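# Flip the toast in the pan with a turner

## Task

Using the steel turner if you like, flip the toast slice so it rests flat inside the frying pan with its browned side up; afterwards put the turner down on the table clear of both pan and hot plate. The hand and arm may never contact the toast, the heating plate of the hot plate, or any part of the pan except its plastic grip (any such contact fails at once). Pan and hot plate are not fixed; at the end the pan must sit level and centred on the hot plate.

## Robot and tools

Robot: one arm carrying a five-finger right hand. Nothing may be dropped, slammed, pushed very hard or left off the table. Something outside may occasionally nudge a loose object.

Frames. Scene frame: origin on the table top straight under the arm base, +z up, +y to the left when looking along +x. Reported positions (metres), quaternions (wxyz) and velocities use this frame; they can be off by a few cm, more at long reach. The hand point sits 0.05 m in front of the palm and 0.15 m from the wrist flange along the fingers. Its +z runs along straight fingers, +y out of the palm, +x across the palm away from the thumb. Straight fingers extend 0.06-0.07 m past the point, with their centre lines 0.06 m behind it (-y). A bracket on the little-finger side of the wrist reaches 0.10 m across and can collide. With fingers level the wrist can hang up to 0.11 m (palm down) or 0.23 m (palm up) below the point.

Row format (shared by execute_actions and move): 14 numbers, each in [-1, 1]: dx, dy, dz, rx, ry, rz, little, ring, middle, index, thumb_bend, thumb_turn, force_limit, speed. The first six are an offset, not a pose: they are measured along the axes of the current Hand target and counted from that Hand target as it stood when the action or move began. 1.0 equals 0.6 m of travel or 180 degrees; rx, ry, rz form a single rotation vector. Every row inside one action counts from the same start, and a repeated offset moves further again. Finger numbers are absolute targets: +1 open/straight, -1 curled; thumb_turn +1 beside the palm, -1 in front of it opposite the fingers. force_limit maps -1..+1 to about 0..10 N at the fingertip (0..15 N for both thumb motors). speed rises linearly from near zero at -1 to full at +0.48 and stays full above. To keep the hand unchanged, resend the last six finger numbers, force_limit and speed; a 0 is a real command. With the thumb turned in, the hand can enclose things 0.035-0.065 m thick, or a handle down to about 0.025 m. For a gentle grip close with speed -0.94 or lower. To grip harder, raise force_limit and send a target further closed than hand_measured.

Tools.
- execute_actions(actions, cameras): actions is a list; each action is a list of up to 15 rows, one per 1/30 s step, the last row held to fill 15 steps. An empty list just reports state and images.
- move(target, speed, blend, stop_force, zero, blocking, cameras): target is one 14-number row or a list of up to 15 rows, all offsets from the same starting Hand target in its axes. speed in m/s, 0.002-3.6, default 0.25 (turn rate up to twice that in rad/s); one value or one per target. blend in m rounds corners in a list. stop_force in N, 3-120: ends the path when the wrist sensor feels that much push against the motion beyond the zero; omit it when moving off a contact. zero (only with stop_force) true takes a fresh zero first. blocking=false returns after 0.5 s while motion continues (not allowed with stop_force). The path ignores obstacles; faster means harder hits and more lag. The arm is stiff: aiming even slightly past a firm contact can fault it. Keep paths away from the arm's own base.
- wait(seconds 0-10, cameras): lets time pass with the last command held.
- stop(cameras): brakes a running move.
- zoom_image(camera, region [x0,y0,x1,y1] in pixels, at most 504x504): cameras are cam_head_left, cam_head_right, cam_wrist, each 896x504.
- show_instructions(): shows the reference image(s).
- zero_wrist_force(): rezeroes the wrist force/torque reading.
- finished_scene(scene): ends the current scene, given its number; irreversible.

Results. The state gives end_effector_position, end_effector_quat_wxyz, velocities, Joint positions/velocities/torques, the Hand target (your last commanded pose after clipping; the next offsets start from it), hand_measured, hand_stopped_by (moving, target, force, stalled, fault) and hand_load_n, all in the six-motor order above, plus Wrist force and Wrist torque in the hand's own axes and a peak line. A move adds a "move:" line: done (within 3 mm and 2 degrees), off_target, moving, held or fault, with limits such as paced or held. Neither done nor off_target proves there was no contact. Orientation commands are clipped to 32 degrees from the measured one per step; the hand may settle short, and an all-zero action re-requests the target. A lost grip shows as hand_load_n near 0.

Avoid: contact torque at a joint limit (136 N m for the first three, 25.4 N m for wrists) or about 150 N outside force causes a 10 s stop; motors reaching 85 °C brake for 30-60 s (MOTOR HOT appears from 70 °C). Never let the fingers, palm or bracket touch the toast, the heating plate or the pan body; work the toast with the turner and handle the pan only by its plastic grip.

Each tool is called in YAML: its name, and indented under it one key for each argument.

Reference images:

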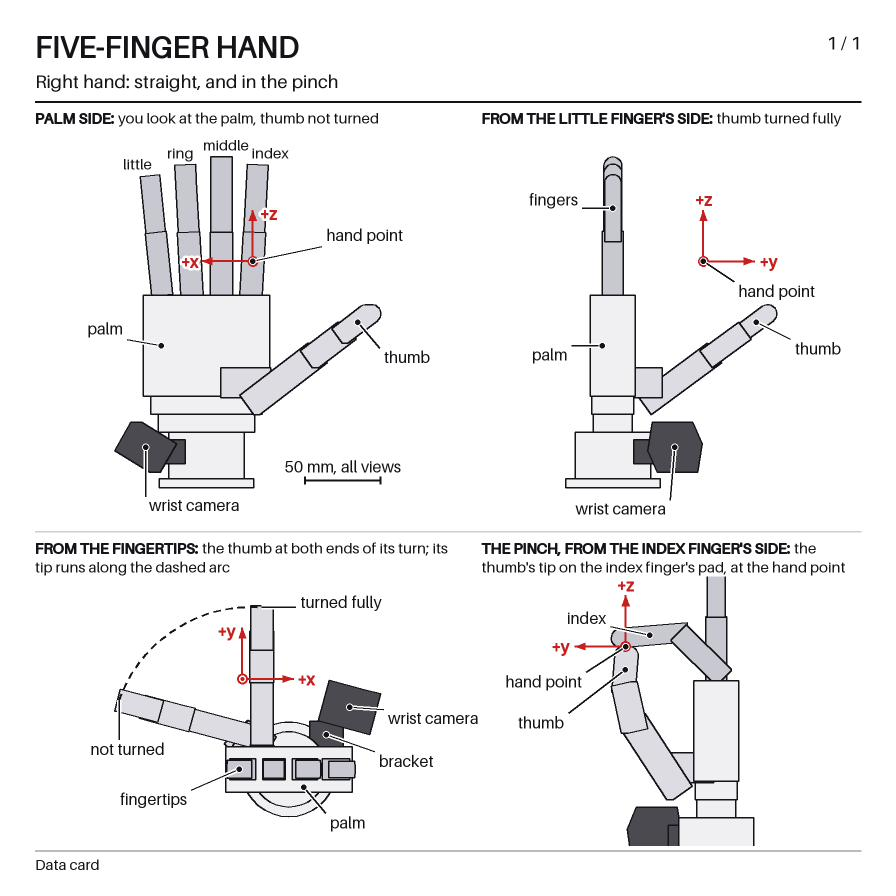

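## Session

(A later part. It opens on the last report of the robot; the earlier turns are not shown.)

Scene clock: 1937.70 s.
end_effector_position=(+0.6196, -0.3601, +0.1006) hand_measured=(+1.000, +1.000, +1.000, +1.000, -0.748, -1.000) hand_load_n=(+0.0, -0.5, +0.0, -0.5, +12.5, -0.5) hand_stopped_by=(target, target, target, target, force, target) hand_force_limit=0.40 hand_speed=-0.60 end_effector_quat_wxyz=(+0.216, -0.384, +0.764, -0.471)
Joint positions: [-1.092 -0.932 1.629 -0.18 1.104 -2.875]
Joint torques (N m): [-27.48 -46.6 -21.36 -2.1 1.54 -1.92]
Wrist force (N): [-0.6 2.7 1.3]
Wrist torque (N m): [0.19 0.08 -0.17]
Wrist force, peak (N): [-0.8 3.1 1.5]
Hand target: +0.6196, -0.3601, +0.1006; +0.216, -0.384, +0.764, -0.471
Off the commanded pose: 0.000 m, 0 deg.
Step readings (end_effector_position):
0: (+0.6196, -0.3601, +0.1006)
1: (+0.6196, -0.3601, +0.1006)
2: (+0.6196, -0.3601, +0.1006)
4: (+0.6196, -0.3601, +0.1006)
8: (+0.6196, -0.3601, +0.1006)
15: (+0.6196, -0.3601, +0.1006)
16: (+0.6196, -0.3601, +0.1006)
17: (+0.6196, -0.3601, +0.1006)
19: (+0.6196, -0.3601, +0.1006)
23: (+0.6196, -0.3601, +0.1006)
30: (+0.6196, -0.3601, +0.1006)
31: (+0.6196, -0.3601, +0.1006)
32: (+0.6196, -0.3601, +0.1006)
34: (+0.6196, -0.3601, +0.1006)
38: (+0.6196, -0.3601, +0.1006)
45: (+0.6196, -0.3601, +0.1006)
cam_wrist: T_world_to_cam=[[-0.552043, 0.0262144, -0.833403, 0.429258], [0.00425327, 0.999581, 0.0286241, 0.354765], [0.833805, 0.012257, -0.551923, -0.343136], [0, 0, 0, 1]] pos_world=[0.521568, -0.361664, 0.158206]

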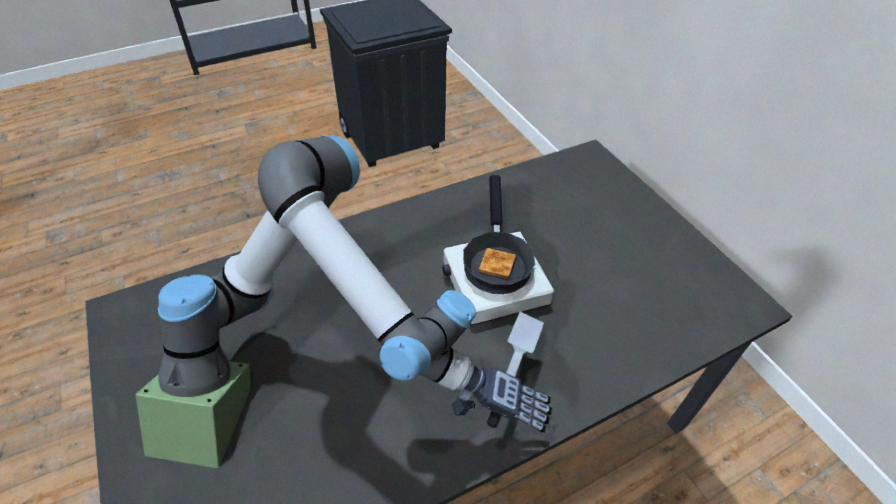

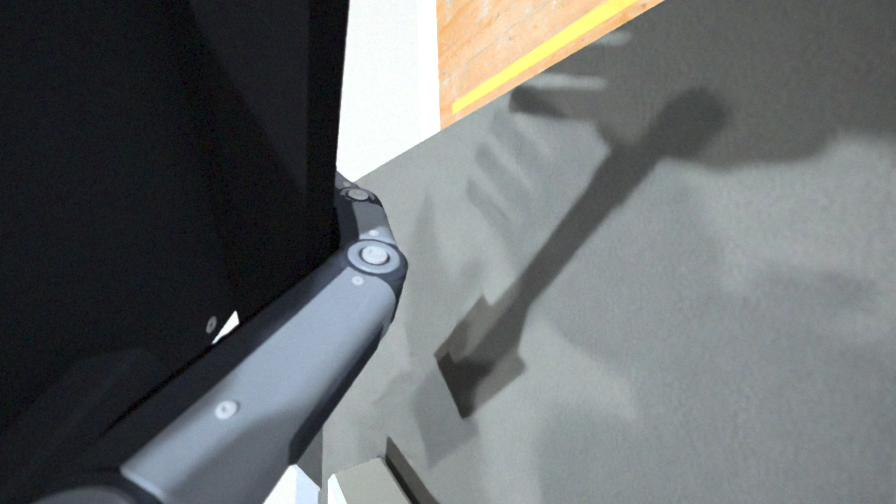

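move:
  target: [-0.0048, 0.1328, 0.0694, 0, 0, 0, 1, 1, 1, 1, -0.99, -1, 0.4, -0.6]
  speed: 0.03
  stop_force: 3
  cameras: ["cam_head_left", "cam_head_right", "cam_wrist"]

zoom_image:
  camera: "cam_head_left"
  region: [440, 290, 600, 450]

zoom_image:
  camera: "cam_head_right"
  region: [440, 290, 600, 450]

Scene clock: 1945.50 s.
end_effector_position=(+0.6196, -0.3599, +0.0107) hand_measured=(+1.000, +1.000, +1.000, +1.000, -0.748, -1.000) hand_load_n=(+0.0, -0.5, +0.0, +0.0, +12.5, -0.5) hand_stopped_by=(target, target, target, target, force, target) hand_force_limit=0.40 hand_speed=-0.60 end_effector_quat_wxyz=(+0.216, -0.384, +0.764, -0.471)
Joint positions: [-1.012 -0.809 1.666 -0.358 1.175 -2.832]
Joint torques (N m): [-28.9 -51.95 -21.44 1.56 -0.63 -1.84]
Wrist force (N): [-0.7 3.0 1.4]
Wrist torque (N m): [0.23 0.12 -0.24]
Wrist force, peak (N): [-0.7 3.4 1.5]
Hand target: +0.6196, -0.3599, +0.0107; +0.216, -0.384, +0.764, -0.471
Off the commanded pose: 0.000 m, 0 deg.
move: done
cam_wrist: T_world_to_cam=[[-0.552043, 0.0262144, -0.833403, 0.354249], [0.00425327, 0.999581, 0.0286241, 0.357241], [0.833805, 0.012257, -0.551923, -0.39281], [0, 0, 0, 1]] pos_world=[0.521568, -0.361564, 0.0682059]

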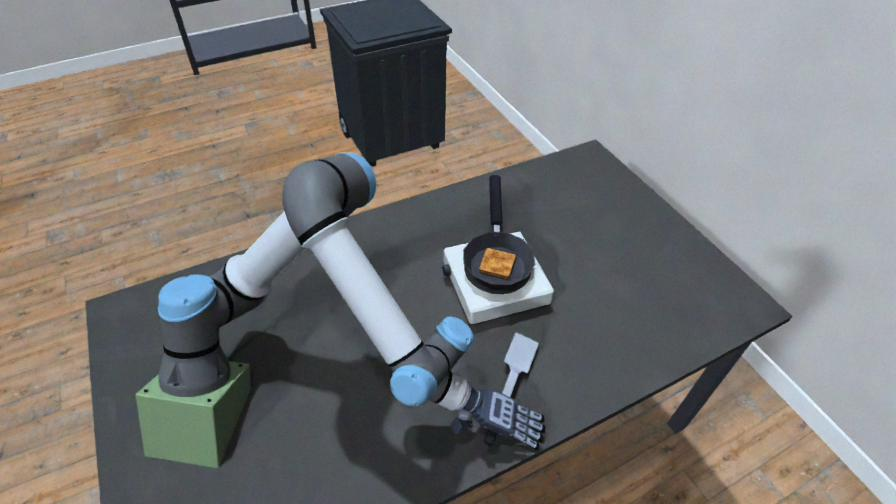

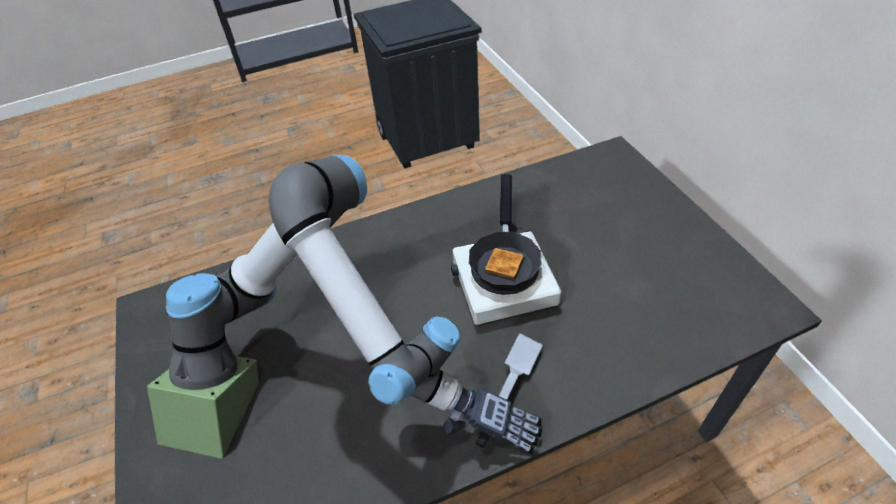

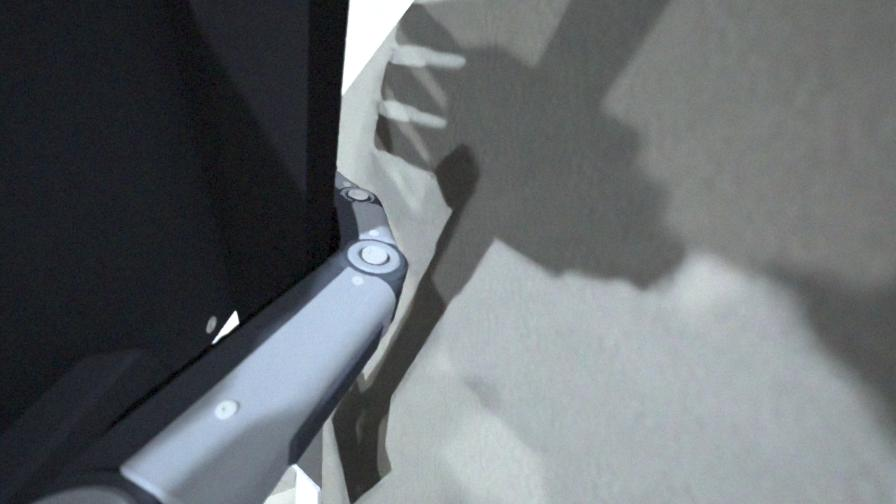

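Scaled by 3.150.

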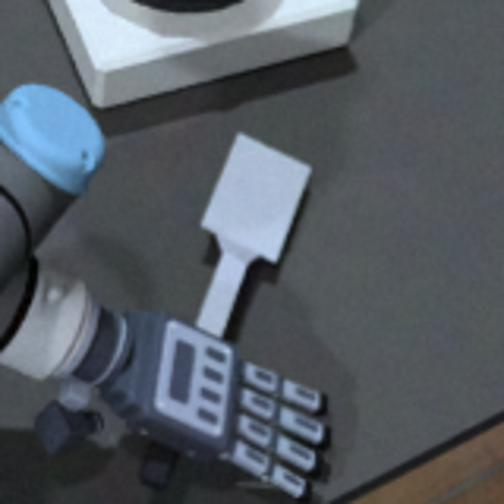

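Scaled by 3.150.

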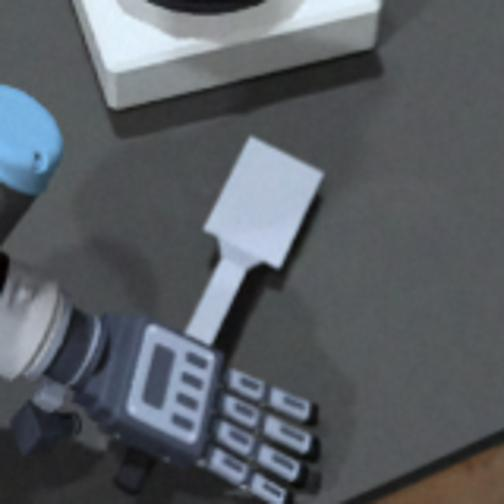

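move:
  target: [-0.0011, 0.0295, 0.0154, 0, 0, 0, 1, 1, 1, 1, -0.99, -1, 0.4, -0.6]
  speed: 0.015
  stop_force: 3
  cameras: ["cam_head_left", "cam_head_right", "cam_wrist"]

zoom_image:
  camera: "cam_head_left"
  region: [440, 290, 600, 450]

Scene clock: 1950.77 s.
end_effector_position=(+0.6196, -0.3599, -0.0093) hand_measured=(+1.000, +1.000, +1.000, +1.000, -0.748, -1.000) hand_load_n=(+0.0, +0.0, +0.0, +0.0, +12.5, -0.5) hand_stopped_by=(target, target, target, target, force, target) hand_force_limit=0.40 hand_speed=-0.60 end_effector_quat_wxyz=(+0.216, -0.384, +0.764, -0.471)
Joint positions: [-0.994 -0.778 1.667 -0.393 1.191 -2.823]
Joint torques (N m): [-29.27 -51.2 -10.81 1.97 -0.7 -1.36]
Wrist force (N): [-0.8 2.9 1.3]
Wrist torque (N m): [0.22 0.17 -0.22]
Wrist force, peak (N): [-0.6 3.4 1.6]
Hand target: +0.6196, -0.3599, -0.0093; +0.216, -0.384, +0.764, -0.471
Off the commanded pose: 0.000 m, 0 deg.
move: done
cam_wrist: T_world_to_cam=[[-0.552043, 0.0262144, -0.833403, 0.337662], [0.00425327, 0.999581, 0.0286241, 0.357711], [0.833805, 0.012257, -0.551923, -0.403794], [0, 0, 0, 1]] pos_world=[0.521568, -0.361464, 0.0483059]

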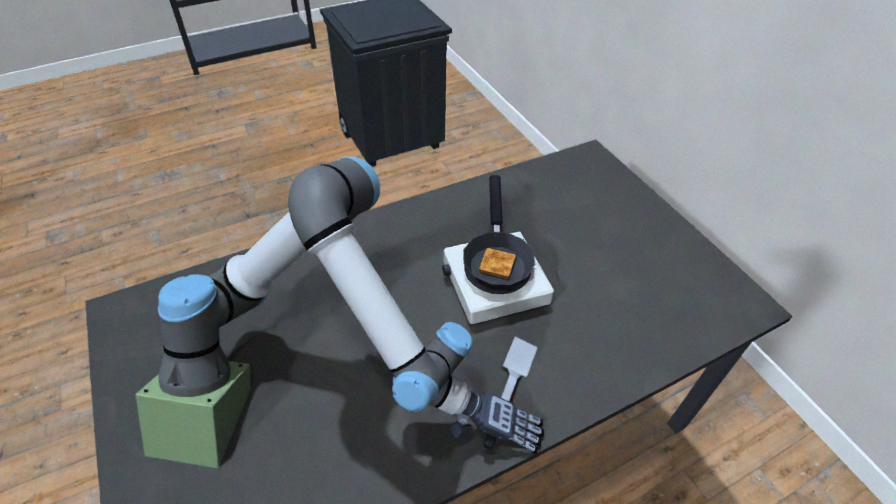

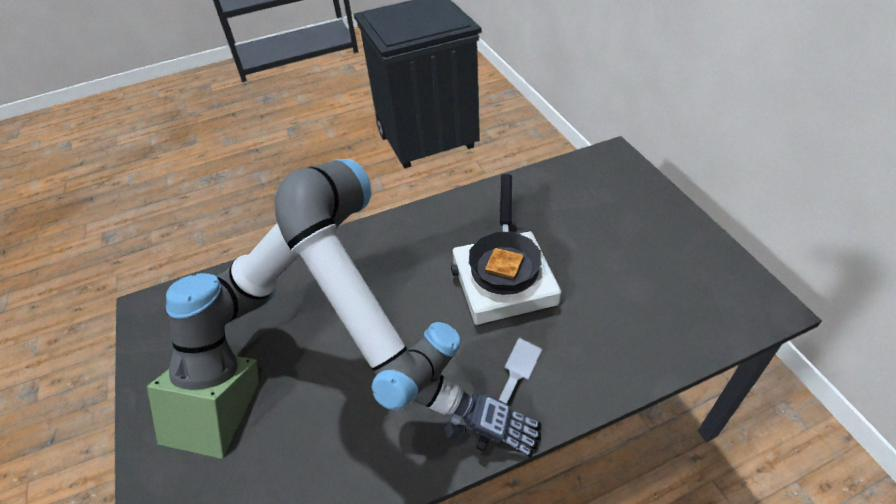

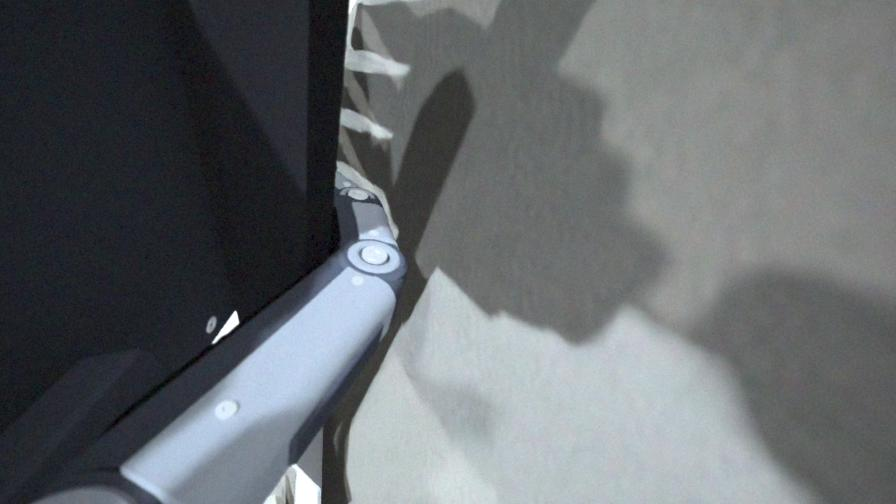

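Scaled by 3.150.

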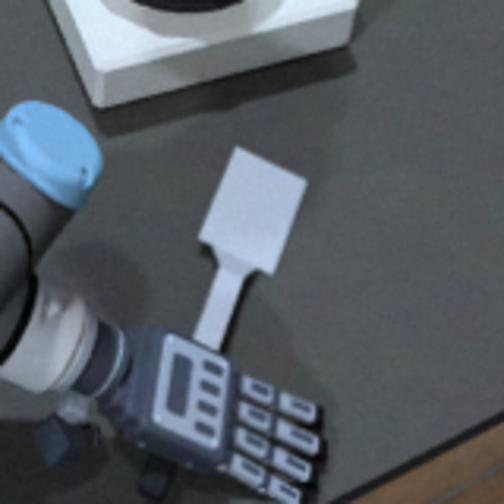

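move:
  target: [-0.0011, 0.0295, 0.0154, 0, 0, 0, 1, 1, 1, 1, -0.99, -1, 0.4, -0.6]
  speed: 0.012
  stop_force: 3
  cameras: ["cam_head_left", "cam_head_right", "cam_wrist"]

zoom_image:
  camera: "cam_head_left"
  region: [440, 310, 580, 450]

zoom_image:
  camera: "cam_head_right"
  region: [440, 310, 580, 450]

Scene clock: 1955.10 s.
end_effector_position=(+0.6196, -0.3599, -0.0125) hand_measured=(+1.000, +1.000, +1.000, +1.000, -0.748, -1.000) hand_load_n=(+0.0, +0.0, +0.0, +0.0, +12.5, +1.0) hand_stopped_by=(target, target, target, target, force, target) hand_force_limit=0.40 hand_speed=-0.60 end_effector_quat_wxyz=(+0.216, -0.384, +0.764, -0.471)
Joint positions: [-0.991 -0.773 1.667 -0.399 1.193 -2.821]
Joint torques (N m): [-29.73 -49.3 -13.57 2.03 -0.47 -2.44]
Wrist force (N): [-1.4 0.6 0.1]
Wrist torque (N m): [0.34 0.00 0.07]
Wrist force, peak (N): [-0.5 3.2 1.4]
Hand target: +0.6196, -0.3599, -0.0125; +0.216, -0.384, +0.764, -0.471 (not the last commanded pose)
Off the commanded pose: 0.017 m, 0 deg.
move: contact
cam_wrist: T_world_to_cam=[[-0.552045, 0.026131, -0.833405, 0.334969], [0.00420732, 0.999583, 0.0285545, 0.357931], [0.833804, 0.012257, -0.551924, -0.405559], [0, 0, 0, 1]] pos_world=[0.521569, -0.361564, 0.0451062]

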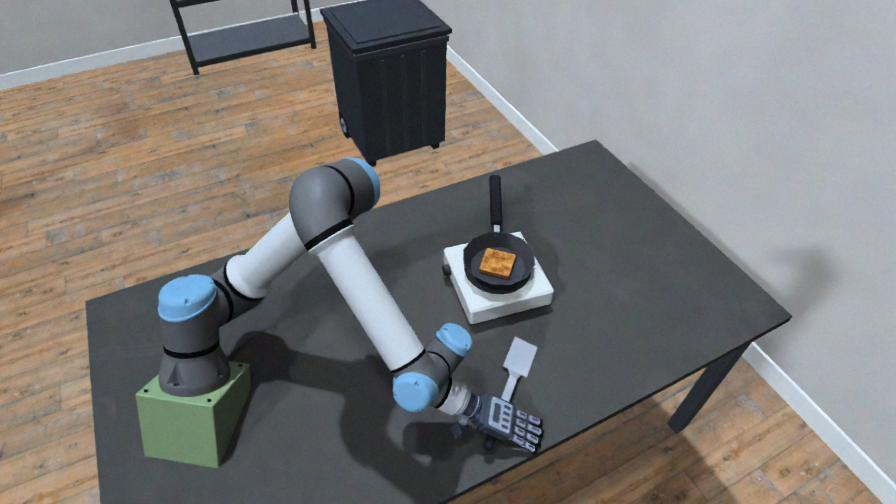

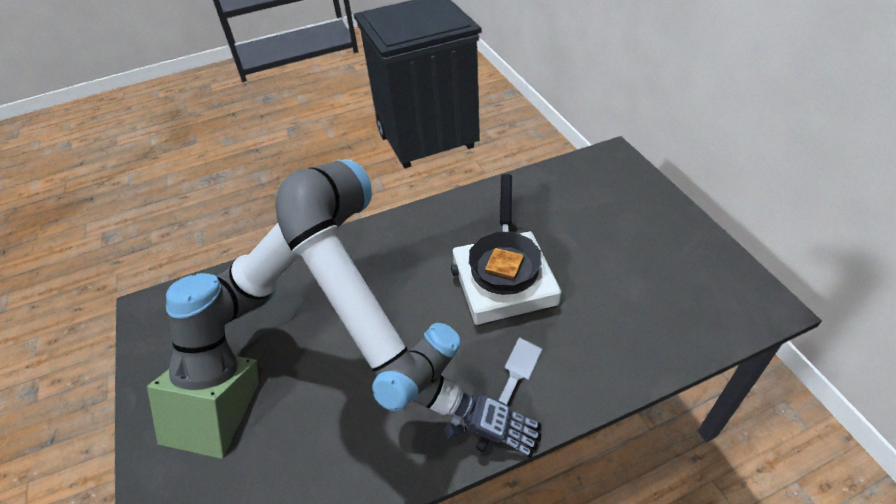

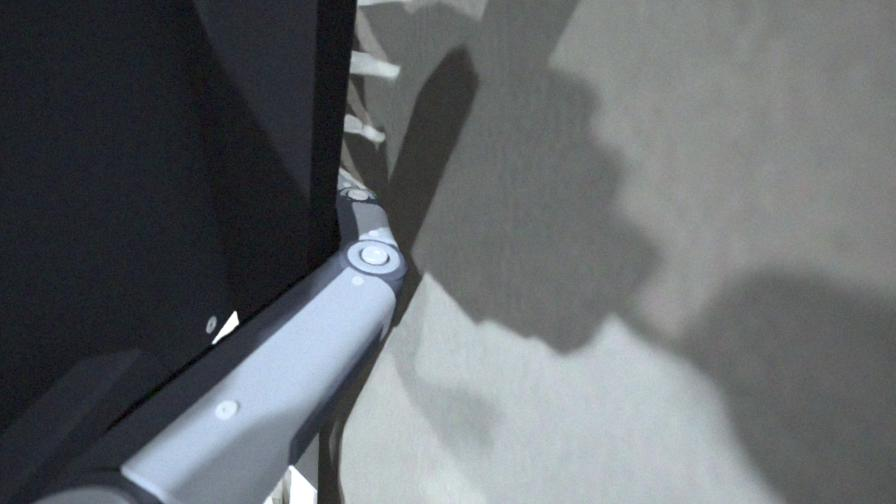

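Scaled by 3.600.

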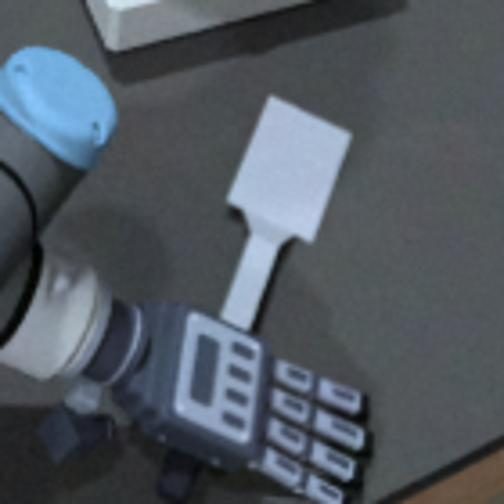

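Scaled by 3.600.

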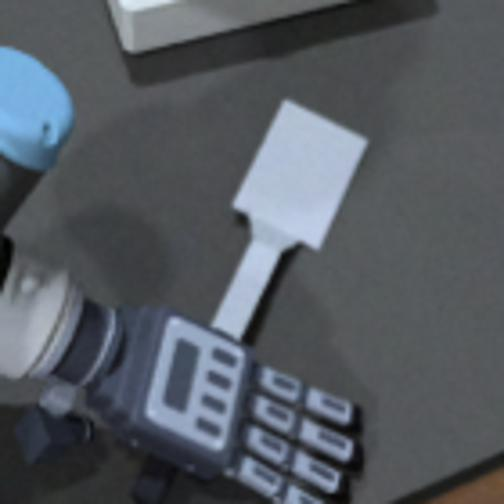

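move:
  target: [-0.0021, 0.0199, 0.0053, 0.0020, -0.0041, 0.0160, 1, 1, 1, 1, -0.99, -1, 0.4, -0.6]
  speed: 0.012
  stop_force: 3
  cameras: ["cam_head_left", "cam_wrist"]

zoom_image:
  camera: "cam_head_left"
  region: [440, 310, 580, 450]

Scene clock: 1967.37 s.
end_effector_position=(+0.6191, -0.3592, -0.0162) hand_measured=(+1.000, +1.000, +1.000, +1.000, -0.748, -1.000) hand_load_n=(+0.0, +0.0, +0.5, +0.0, +13.5, +2.5) hand_stopped_by=(target, target, target, target, force, target) hand_force_limit=0.40 hand_speed=-0.60 end_effector_quat_wxyz=(+0.222, -0.379, +0.766, -0.469)
Joint positions: [-0.99 -0.767 1.672 -0.414 1.191 -2.804]
Joint torques (N m): [-27.5 -47.43 -18.29 1.56 1.28 -2.53]
Wrist force (N): [0.1 -2.3 -2.0]
Wrist torque (N m): [0.53 -0.07 0.27]
Wrist force, peak (N): [-0.2 -4.5 -2.9]
Hand target: +0.6191, -0.3592, -0.0162; +0.222, -0.379, +0.766, -0.469 (not the last commanded pose)
Off the commanded pose: 0.009 m, 2 deg.
move: contact
cam_wrist: T_world_to_cam=[[-0.542534, 0.0373677, -0.839202, 0.329662], [0.00745708, 0.999185, 0.0396704, 0.355268], [0.840001, 0.0152646, -0.54237, -0.409851], [0, 0, 0, 1]] pos_world=[0.520479, -0.361041, 0.040268]

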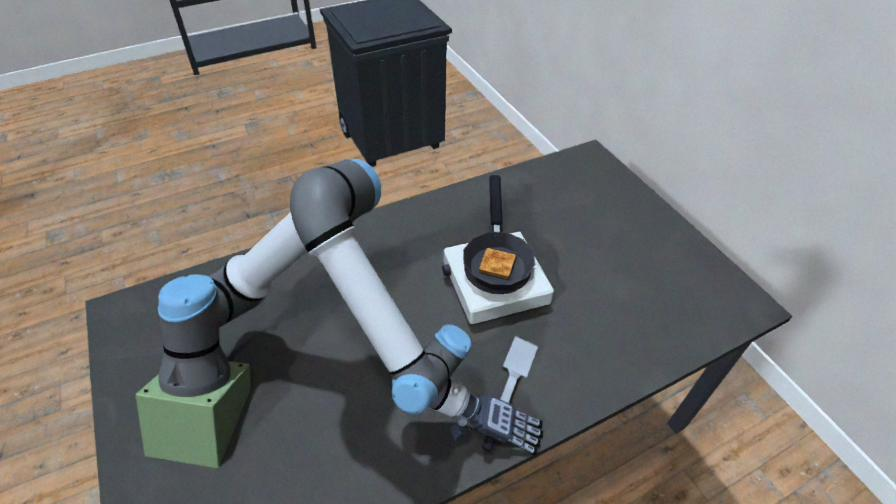

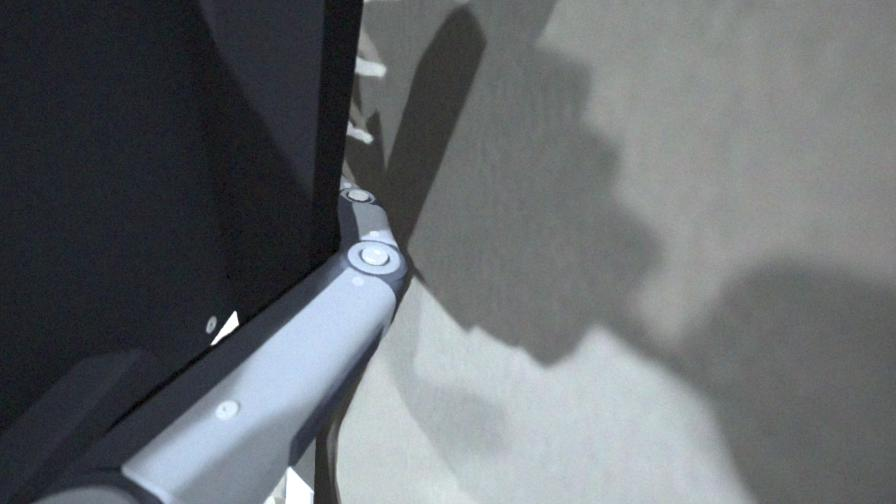

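Scaled by 3.600.

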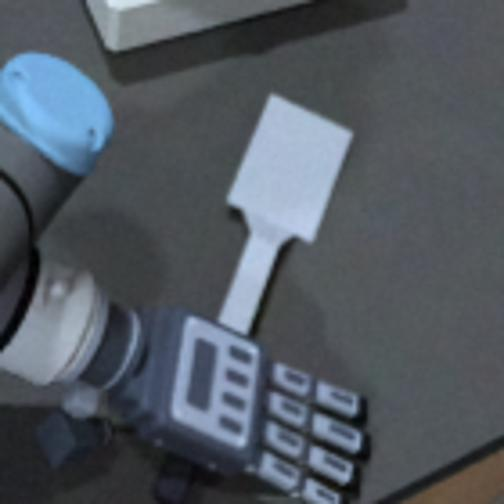

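move:
  target: [0.0002, -0.0118, -0.0061, 0, 0, 0, 1, 1, 1, 1, -0.58, -1, 0.4, -0.85]
  speed: 0.012
  cameras: ["cam_head_left", "cam_wrist"]

zoom_image:
  camera: "cam_head_left"
  region: [440, 310, 580, 450]

Scene clock: 1982.20 s.
end_effector_position=(+0.6192, -0.3592, -0.0081) hand_measured=(+1.000, +1.000, +1.000, +1.000, -0.580, -1.000) hand_load_n=(+0.0, +0.0, +0.0, +0.0, +1.0, +0.5) hand_stopped_by=(target, target, target, target, target, target) hand_force_limit=0.40 hand_speed=-0.85 end_effector_quat_wxyz=(+0.222, -0.379, +0.766, -0.469)
Joint positions: [-0.997 -0.78 1.672 -0.4 1.184 -2.808]
Joint torques (N m): [-16.71 -32.6 -10.08 -1.93 1.64 -0.93]
Wrist force (N): [-0.8 2.3 1.2]
Wrist torque (N m): [0.21 0.10 -0.11]
Wrist force, peak (N): [0.3 -2.4 -2.1]
Hand target: +0.6192, -0.3592, -0.0082; +0.222, -0.379, +0.766, -0.469
Off the commanded pose: 0.000 m, 0 deg.
move: done
cam_wrist: T_world_to_cam=[[-0.542488, 0.0373676, -0.839232, 0.336441], [0.00745483, 0.999185, 0.0396708, 0.355048], [0.84003, 0.0152646, -0.542325, -0.405474], [0, 0, 0, 1]] pos_world=[0.520479, -0.361141, 0.0483681]

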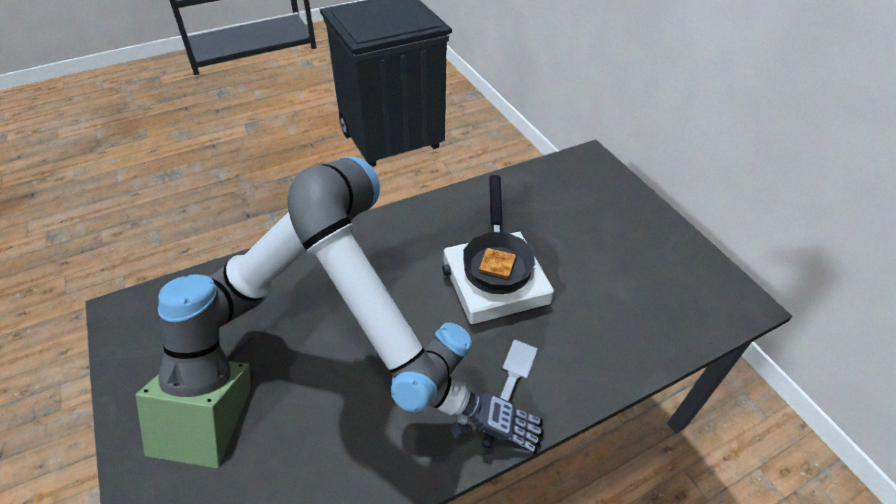

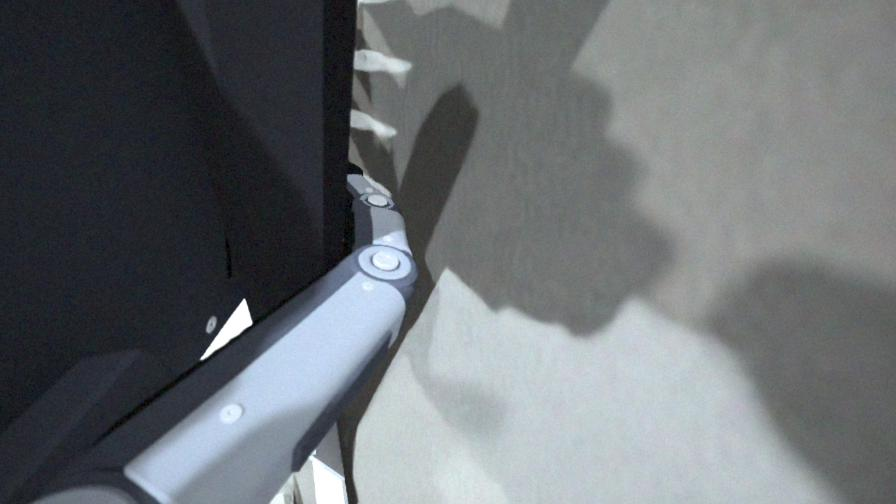

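Scaled by 3.600.

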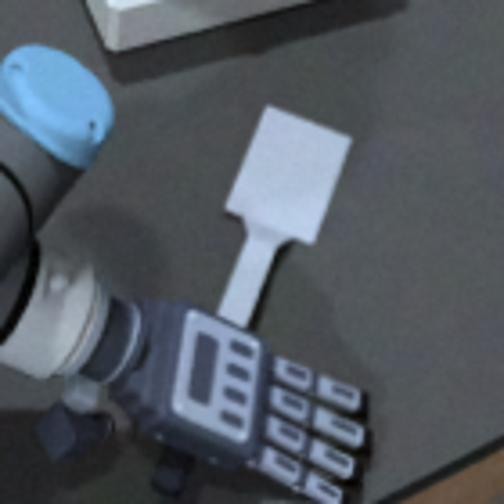

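move:
  target: [-0.0010, 0.0383, -0.0737, 0, 0, 0, 1, 1, 1, 1, -0.58, -1, 0.4, -0.85]
  speed: 0.03
  cameras: ["cam_head_left", "cam_head_right", "cam_wrist"]

zoom_image:
  camera: "cam_head_left"
  region: [440, 310, 580, 450]

zoom_image:
  camera: "cam_head_right"
  region: [440, 310, 580, 450]

Scene clock: 1988.43 s.
end_effector_position=(+0.5803, -0.3282, -0.0080) hand_measured=(+1.000, +1.000, +1.000, +1.000, -0.580, -1.000) hand_load_n=(+0.0, +0.0, +0.0, +0.0, +0.5, +0.0) hand_stopped_by=(target, target, target, target, target, target) hand_force_limit=0.40 hand_speed=-0.85 end_effector_quat_wxyz=(+0.222, -0.379, +0.766, -0.469)
Joint positions: [-1.018 -0.856 1.836 -0.484 1.166 -2.818]
Joint torques (N m): [-14.95 -22.45 -18.18 2.11 1.28 -0.84]
Wrist force (N): [-0.6 2.6 1.2]
Wrist torque (N m): [0.28 0.04 -0.05]
Wrist force, peak (N): [-0.9 2.6 1.3]
Hand target: +0.5802, -0.3281, -0.0082; +0.222, -0.379, +0.766, -0.469
Off the commanded pose: 0.000 m, 0 deg.
move: done
cam_wrist: T_world_to_cam=[[-0.542309, 0.0370075, -0.839363, 0.314063], [0.00725097, 0.999198, 0.0393698, 0.324377], [0.840148, 0.0152644, -0.542143, -0.373283], [0, 0, 0, 1]] pos_world=[0.48158, -0.330042, 0.0484699]

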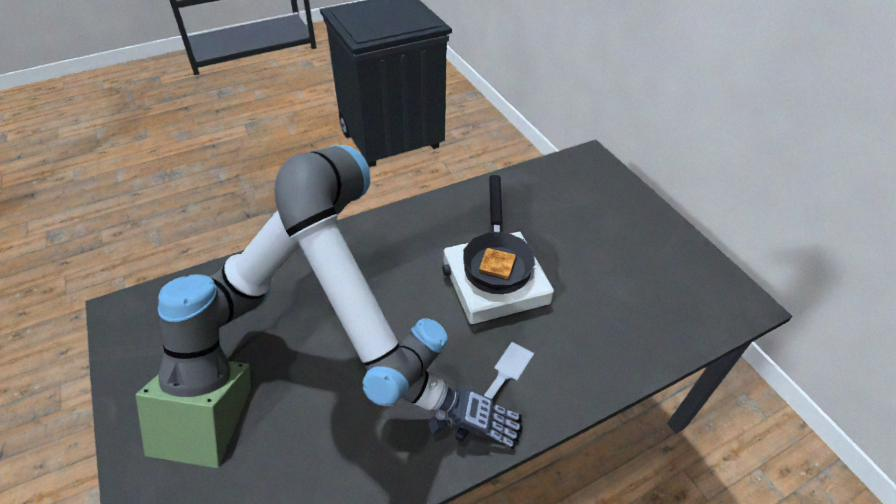

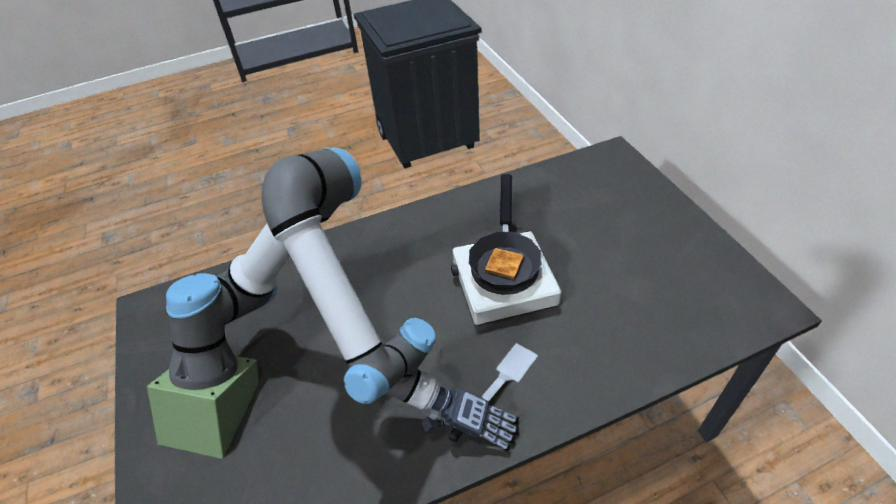

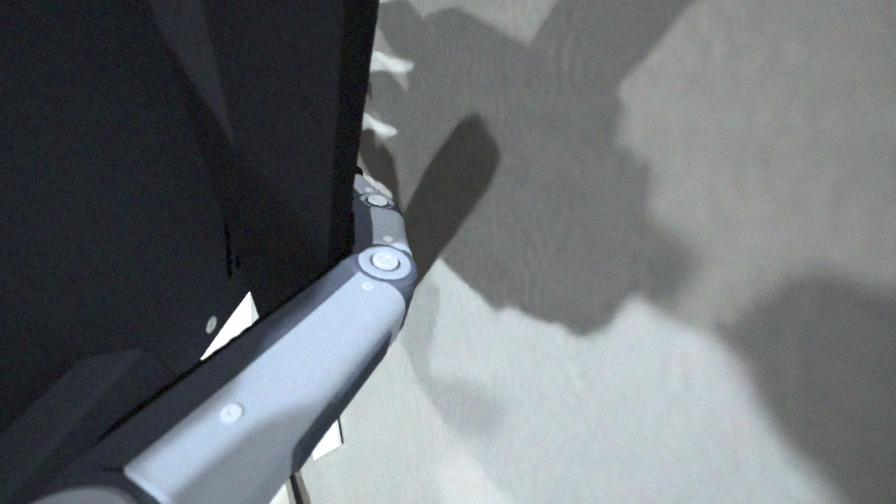

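Scaled by 3.600.

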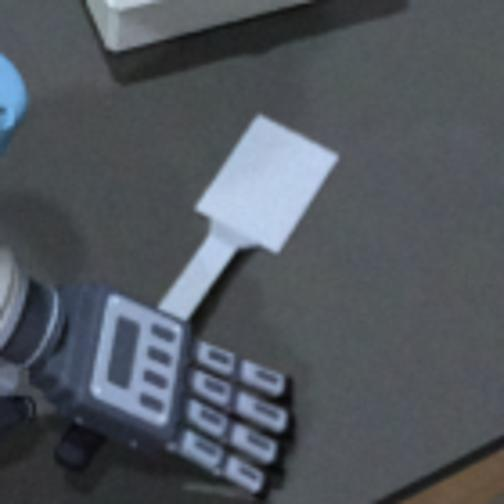

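Scaled by 3.600.

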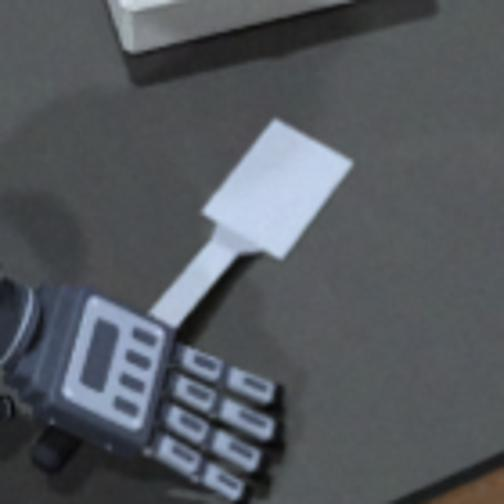

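move:
  target: [0.0011, -0.0621, -0.0323, 0, 0, 0, 1, 1, 1, 1, 1, -1, 0.4, -0.6]
  speed: 0.032
  cameras: ["cam_head_left", "cam_head_right", "cam_wrist"]

zoom_image:
  camera: "cam_head_left"
  region: [440, 310, 580, 450]

zoom_image:
  camera: "cam_head_right"
  region: [440, 310, 580, 450]

Scene clock: 1998.17 s.
end_effector_position=(+0.5802, -0.3281, +0.0338) hand_measured=(+1.000, +1.000, +1.000, +1.000, +1.000, -1.000) hand_load_n=(+0.0, +0.0, +0.0, +0.0, +0.0, +0.0) hand_stopped_by=(target, target, target, target, target, target) hand_force_limit=0.40 hand_speed=-0.60 end_effector_quat_wxyz=(+0.222, -0.379, +0.766, -0.469)
Joint positions: [-1.06 -0.926 1.83 -0.398 1.129 -2.841]
Joint torques (N m): [-12.22 -20.63 -8.53 -2.22 1.97 2.2]
Wrist force (N): [-0.5 1.3 1.0]
Wrist torque (N m): [0.23 0.02 -0.07]
Wrist force, peak (N): [-0.7 2.9 1.3]
Hand target: +0.5802, -0.3281, +0.0338; +0.222, -0.379, +0.766, -0.469
Off the commanded pose: 0.000 m, 0 deg.
move: done
cam_wrist: T_world_to_cam=[[-0.542534, 0.0373677, -0.839202, 0.349359], [0.00745708, 0.999185, 0.0396704, 0.3226], [0.840001, 0.0152646, -0.54237, -0.35053], [0, 0, 0, 1]] pos_world=[0.481579, -0.330041, 0.090268]

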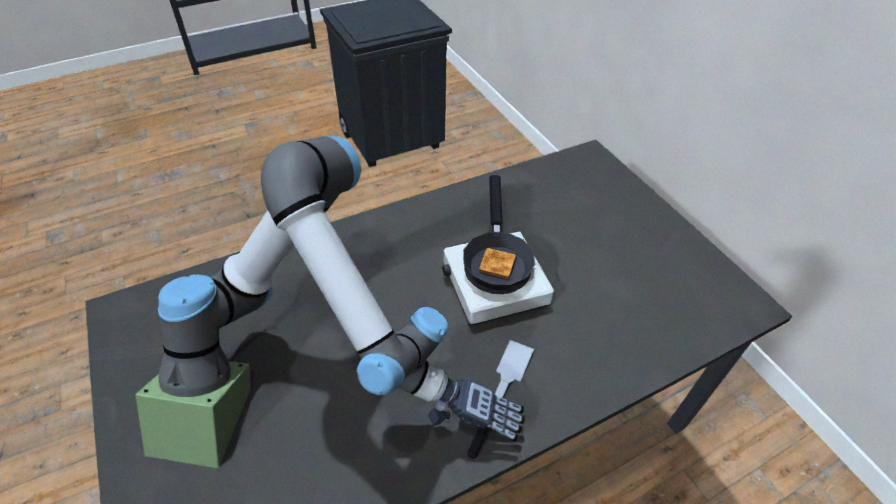

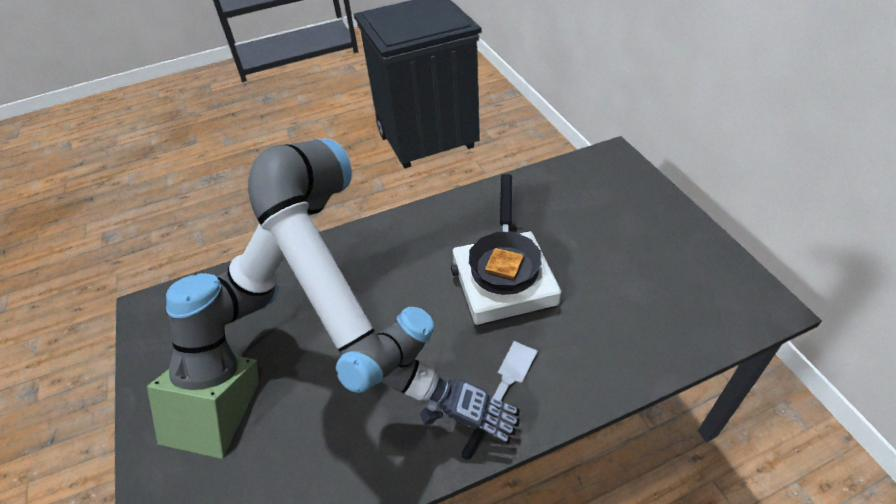

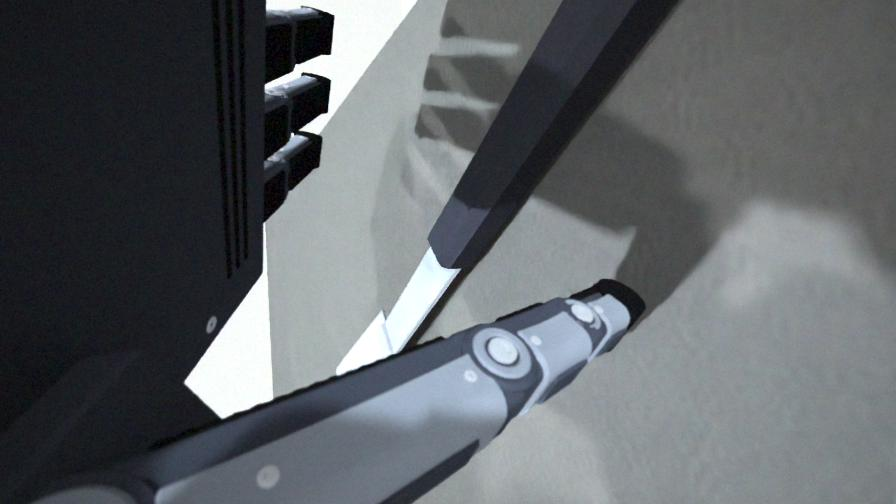

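Scaled by 3.600.

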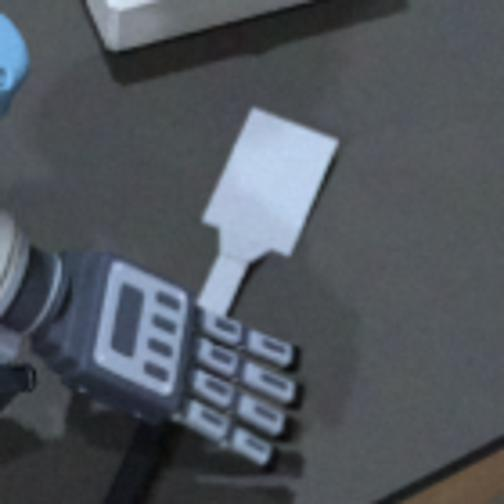

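Scaled by 3.600.

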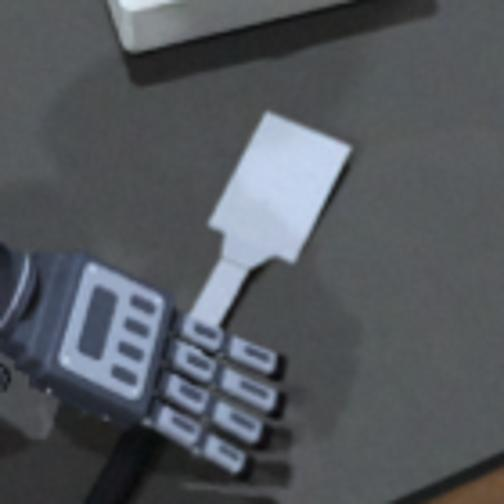

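move:
  target: [0.0039, -0.2217, -0.1152, 0, 0, 0, 1, 1, 1, 1, 1, -1, 0.4, -0.6]
  speed: 0.12
  cameras: ["cam_head_left", "cam_head_right", "cam_wrist"]

zoom_image:
  camera: "cam_head_left"
  region: [420, 170, 600, 460]

zoom_image:
  camera: "cam_head_right"
  region: [420, 170, 600, 460]

Scene clock: 2002.80 s.
end_effector_position=(+0.5804, -0.3283, +0.1838) hand_measured=(+1.000, +1.000, +1.000, +1.000, +1.000, -1.000) hand_load_n=(-0.5, -0.5, +0.0, +0.0, +0.0, +0.0) hand_stopped_by=(target, target, target, target, target, target) hand_force_limit=0.40 hand_speed=-0.60 end_effector_quat_wxyz=(+0.222, -0.379, +0.766, -0.469)
Joint positions: [-1.204 -1.12 1.718 -0.052 1.004 -2.923]
Joint torques (N m): [-15.42 -16.72 -18.73 0.38 1.46 2.17]
Wrist force (N): [-0.9 1.3 0.3]
Wrist torque (N m): [0.21 0.05 -0.01]
Wrist force, peak (N): [-0.7 2.4 1.4]
Hand target: +0.5804, -0.3283, +0.1838; +0.222, -0.379, +0.766, -0.469
Off the commanded pose: 0.000 m, 0 deg.
move: done
cam_wrist: T_world_to_cam=[[-0.542419, 0.0371457, -0.839286, 0.47519], [0.00741526, 0.999195, 0.0394307, 0.31683], [0.840075, 0.0151645, -0.542258, -0.269352], [0, 0, 0, 1]] pos_world=[0.481679, -0.330142, 0.240269]

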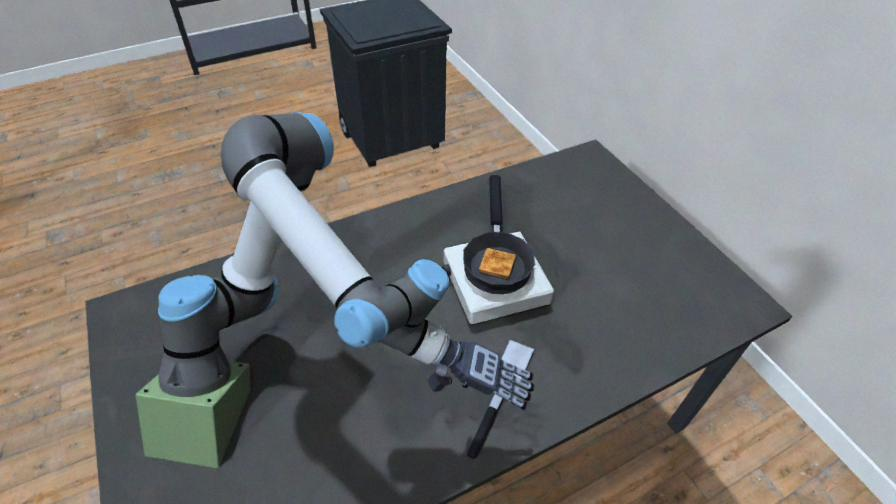

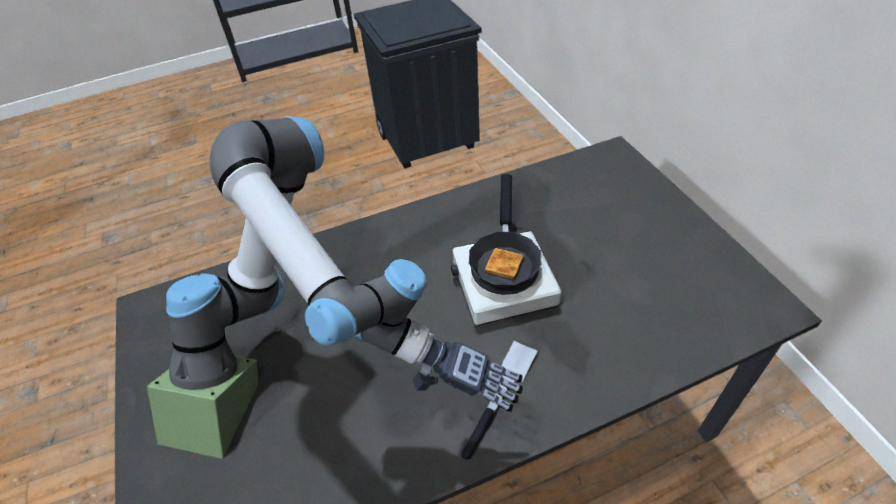

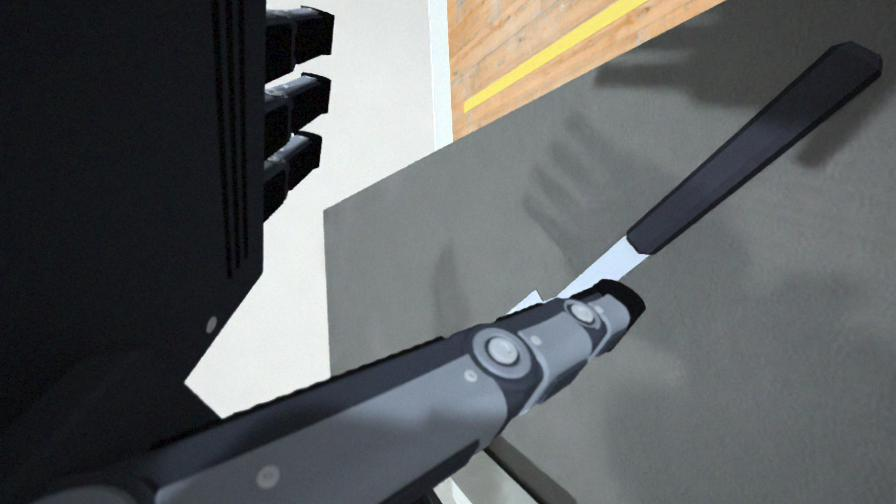

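Scaled by 1.738.

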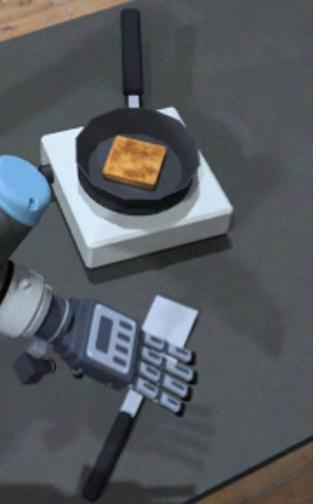

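Scaled by 1.738.

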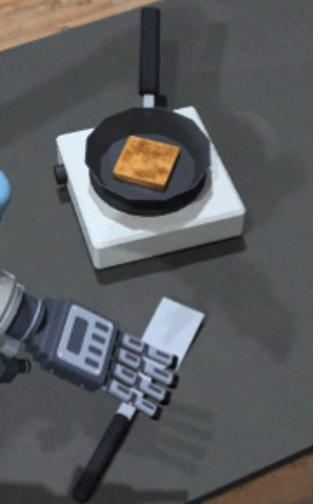

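finished_scene:
  scene: 1

The scene is finished: the task was done.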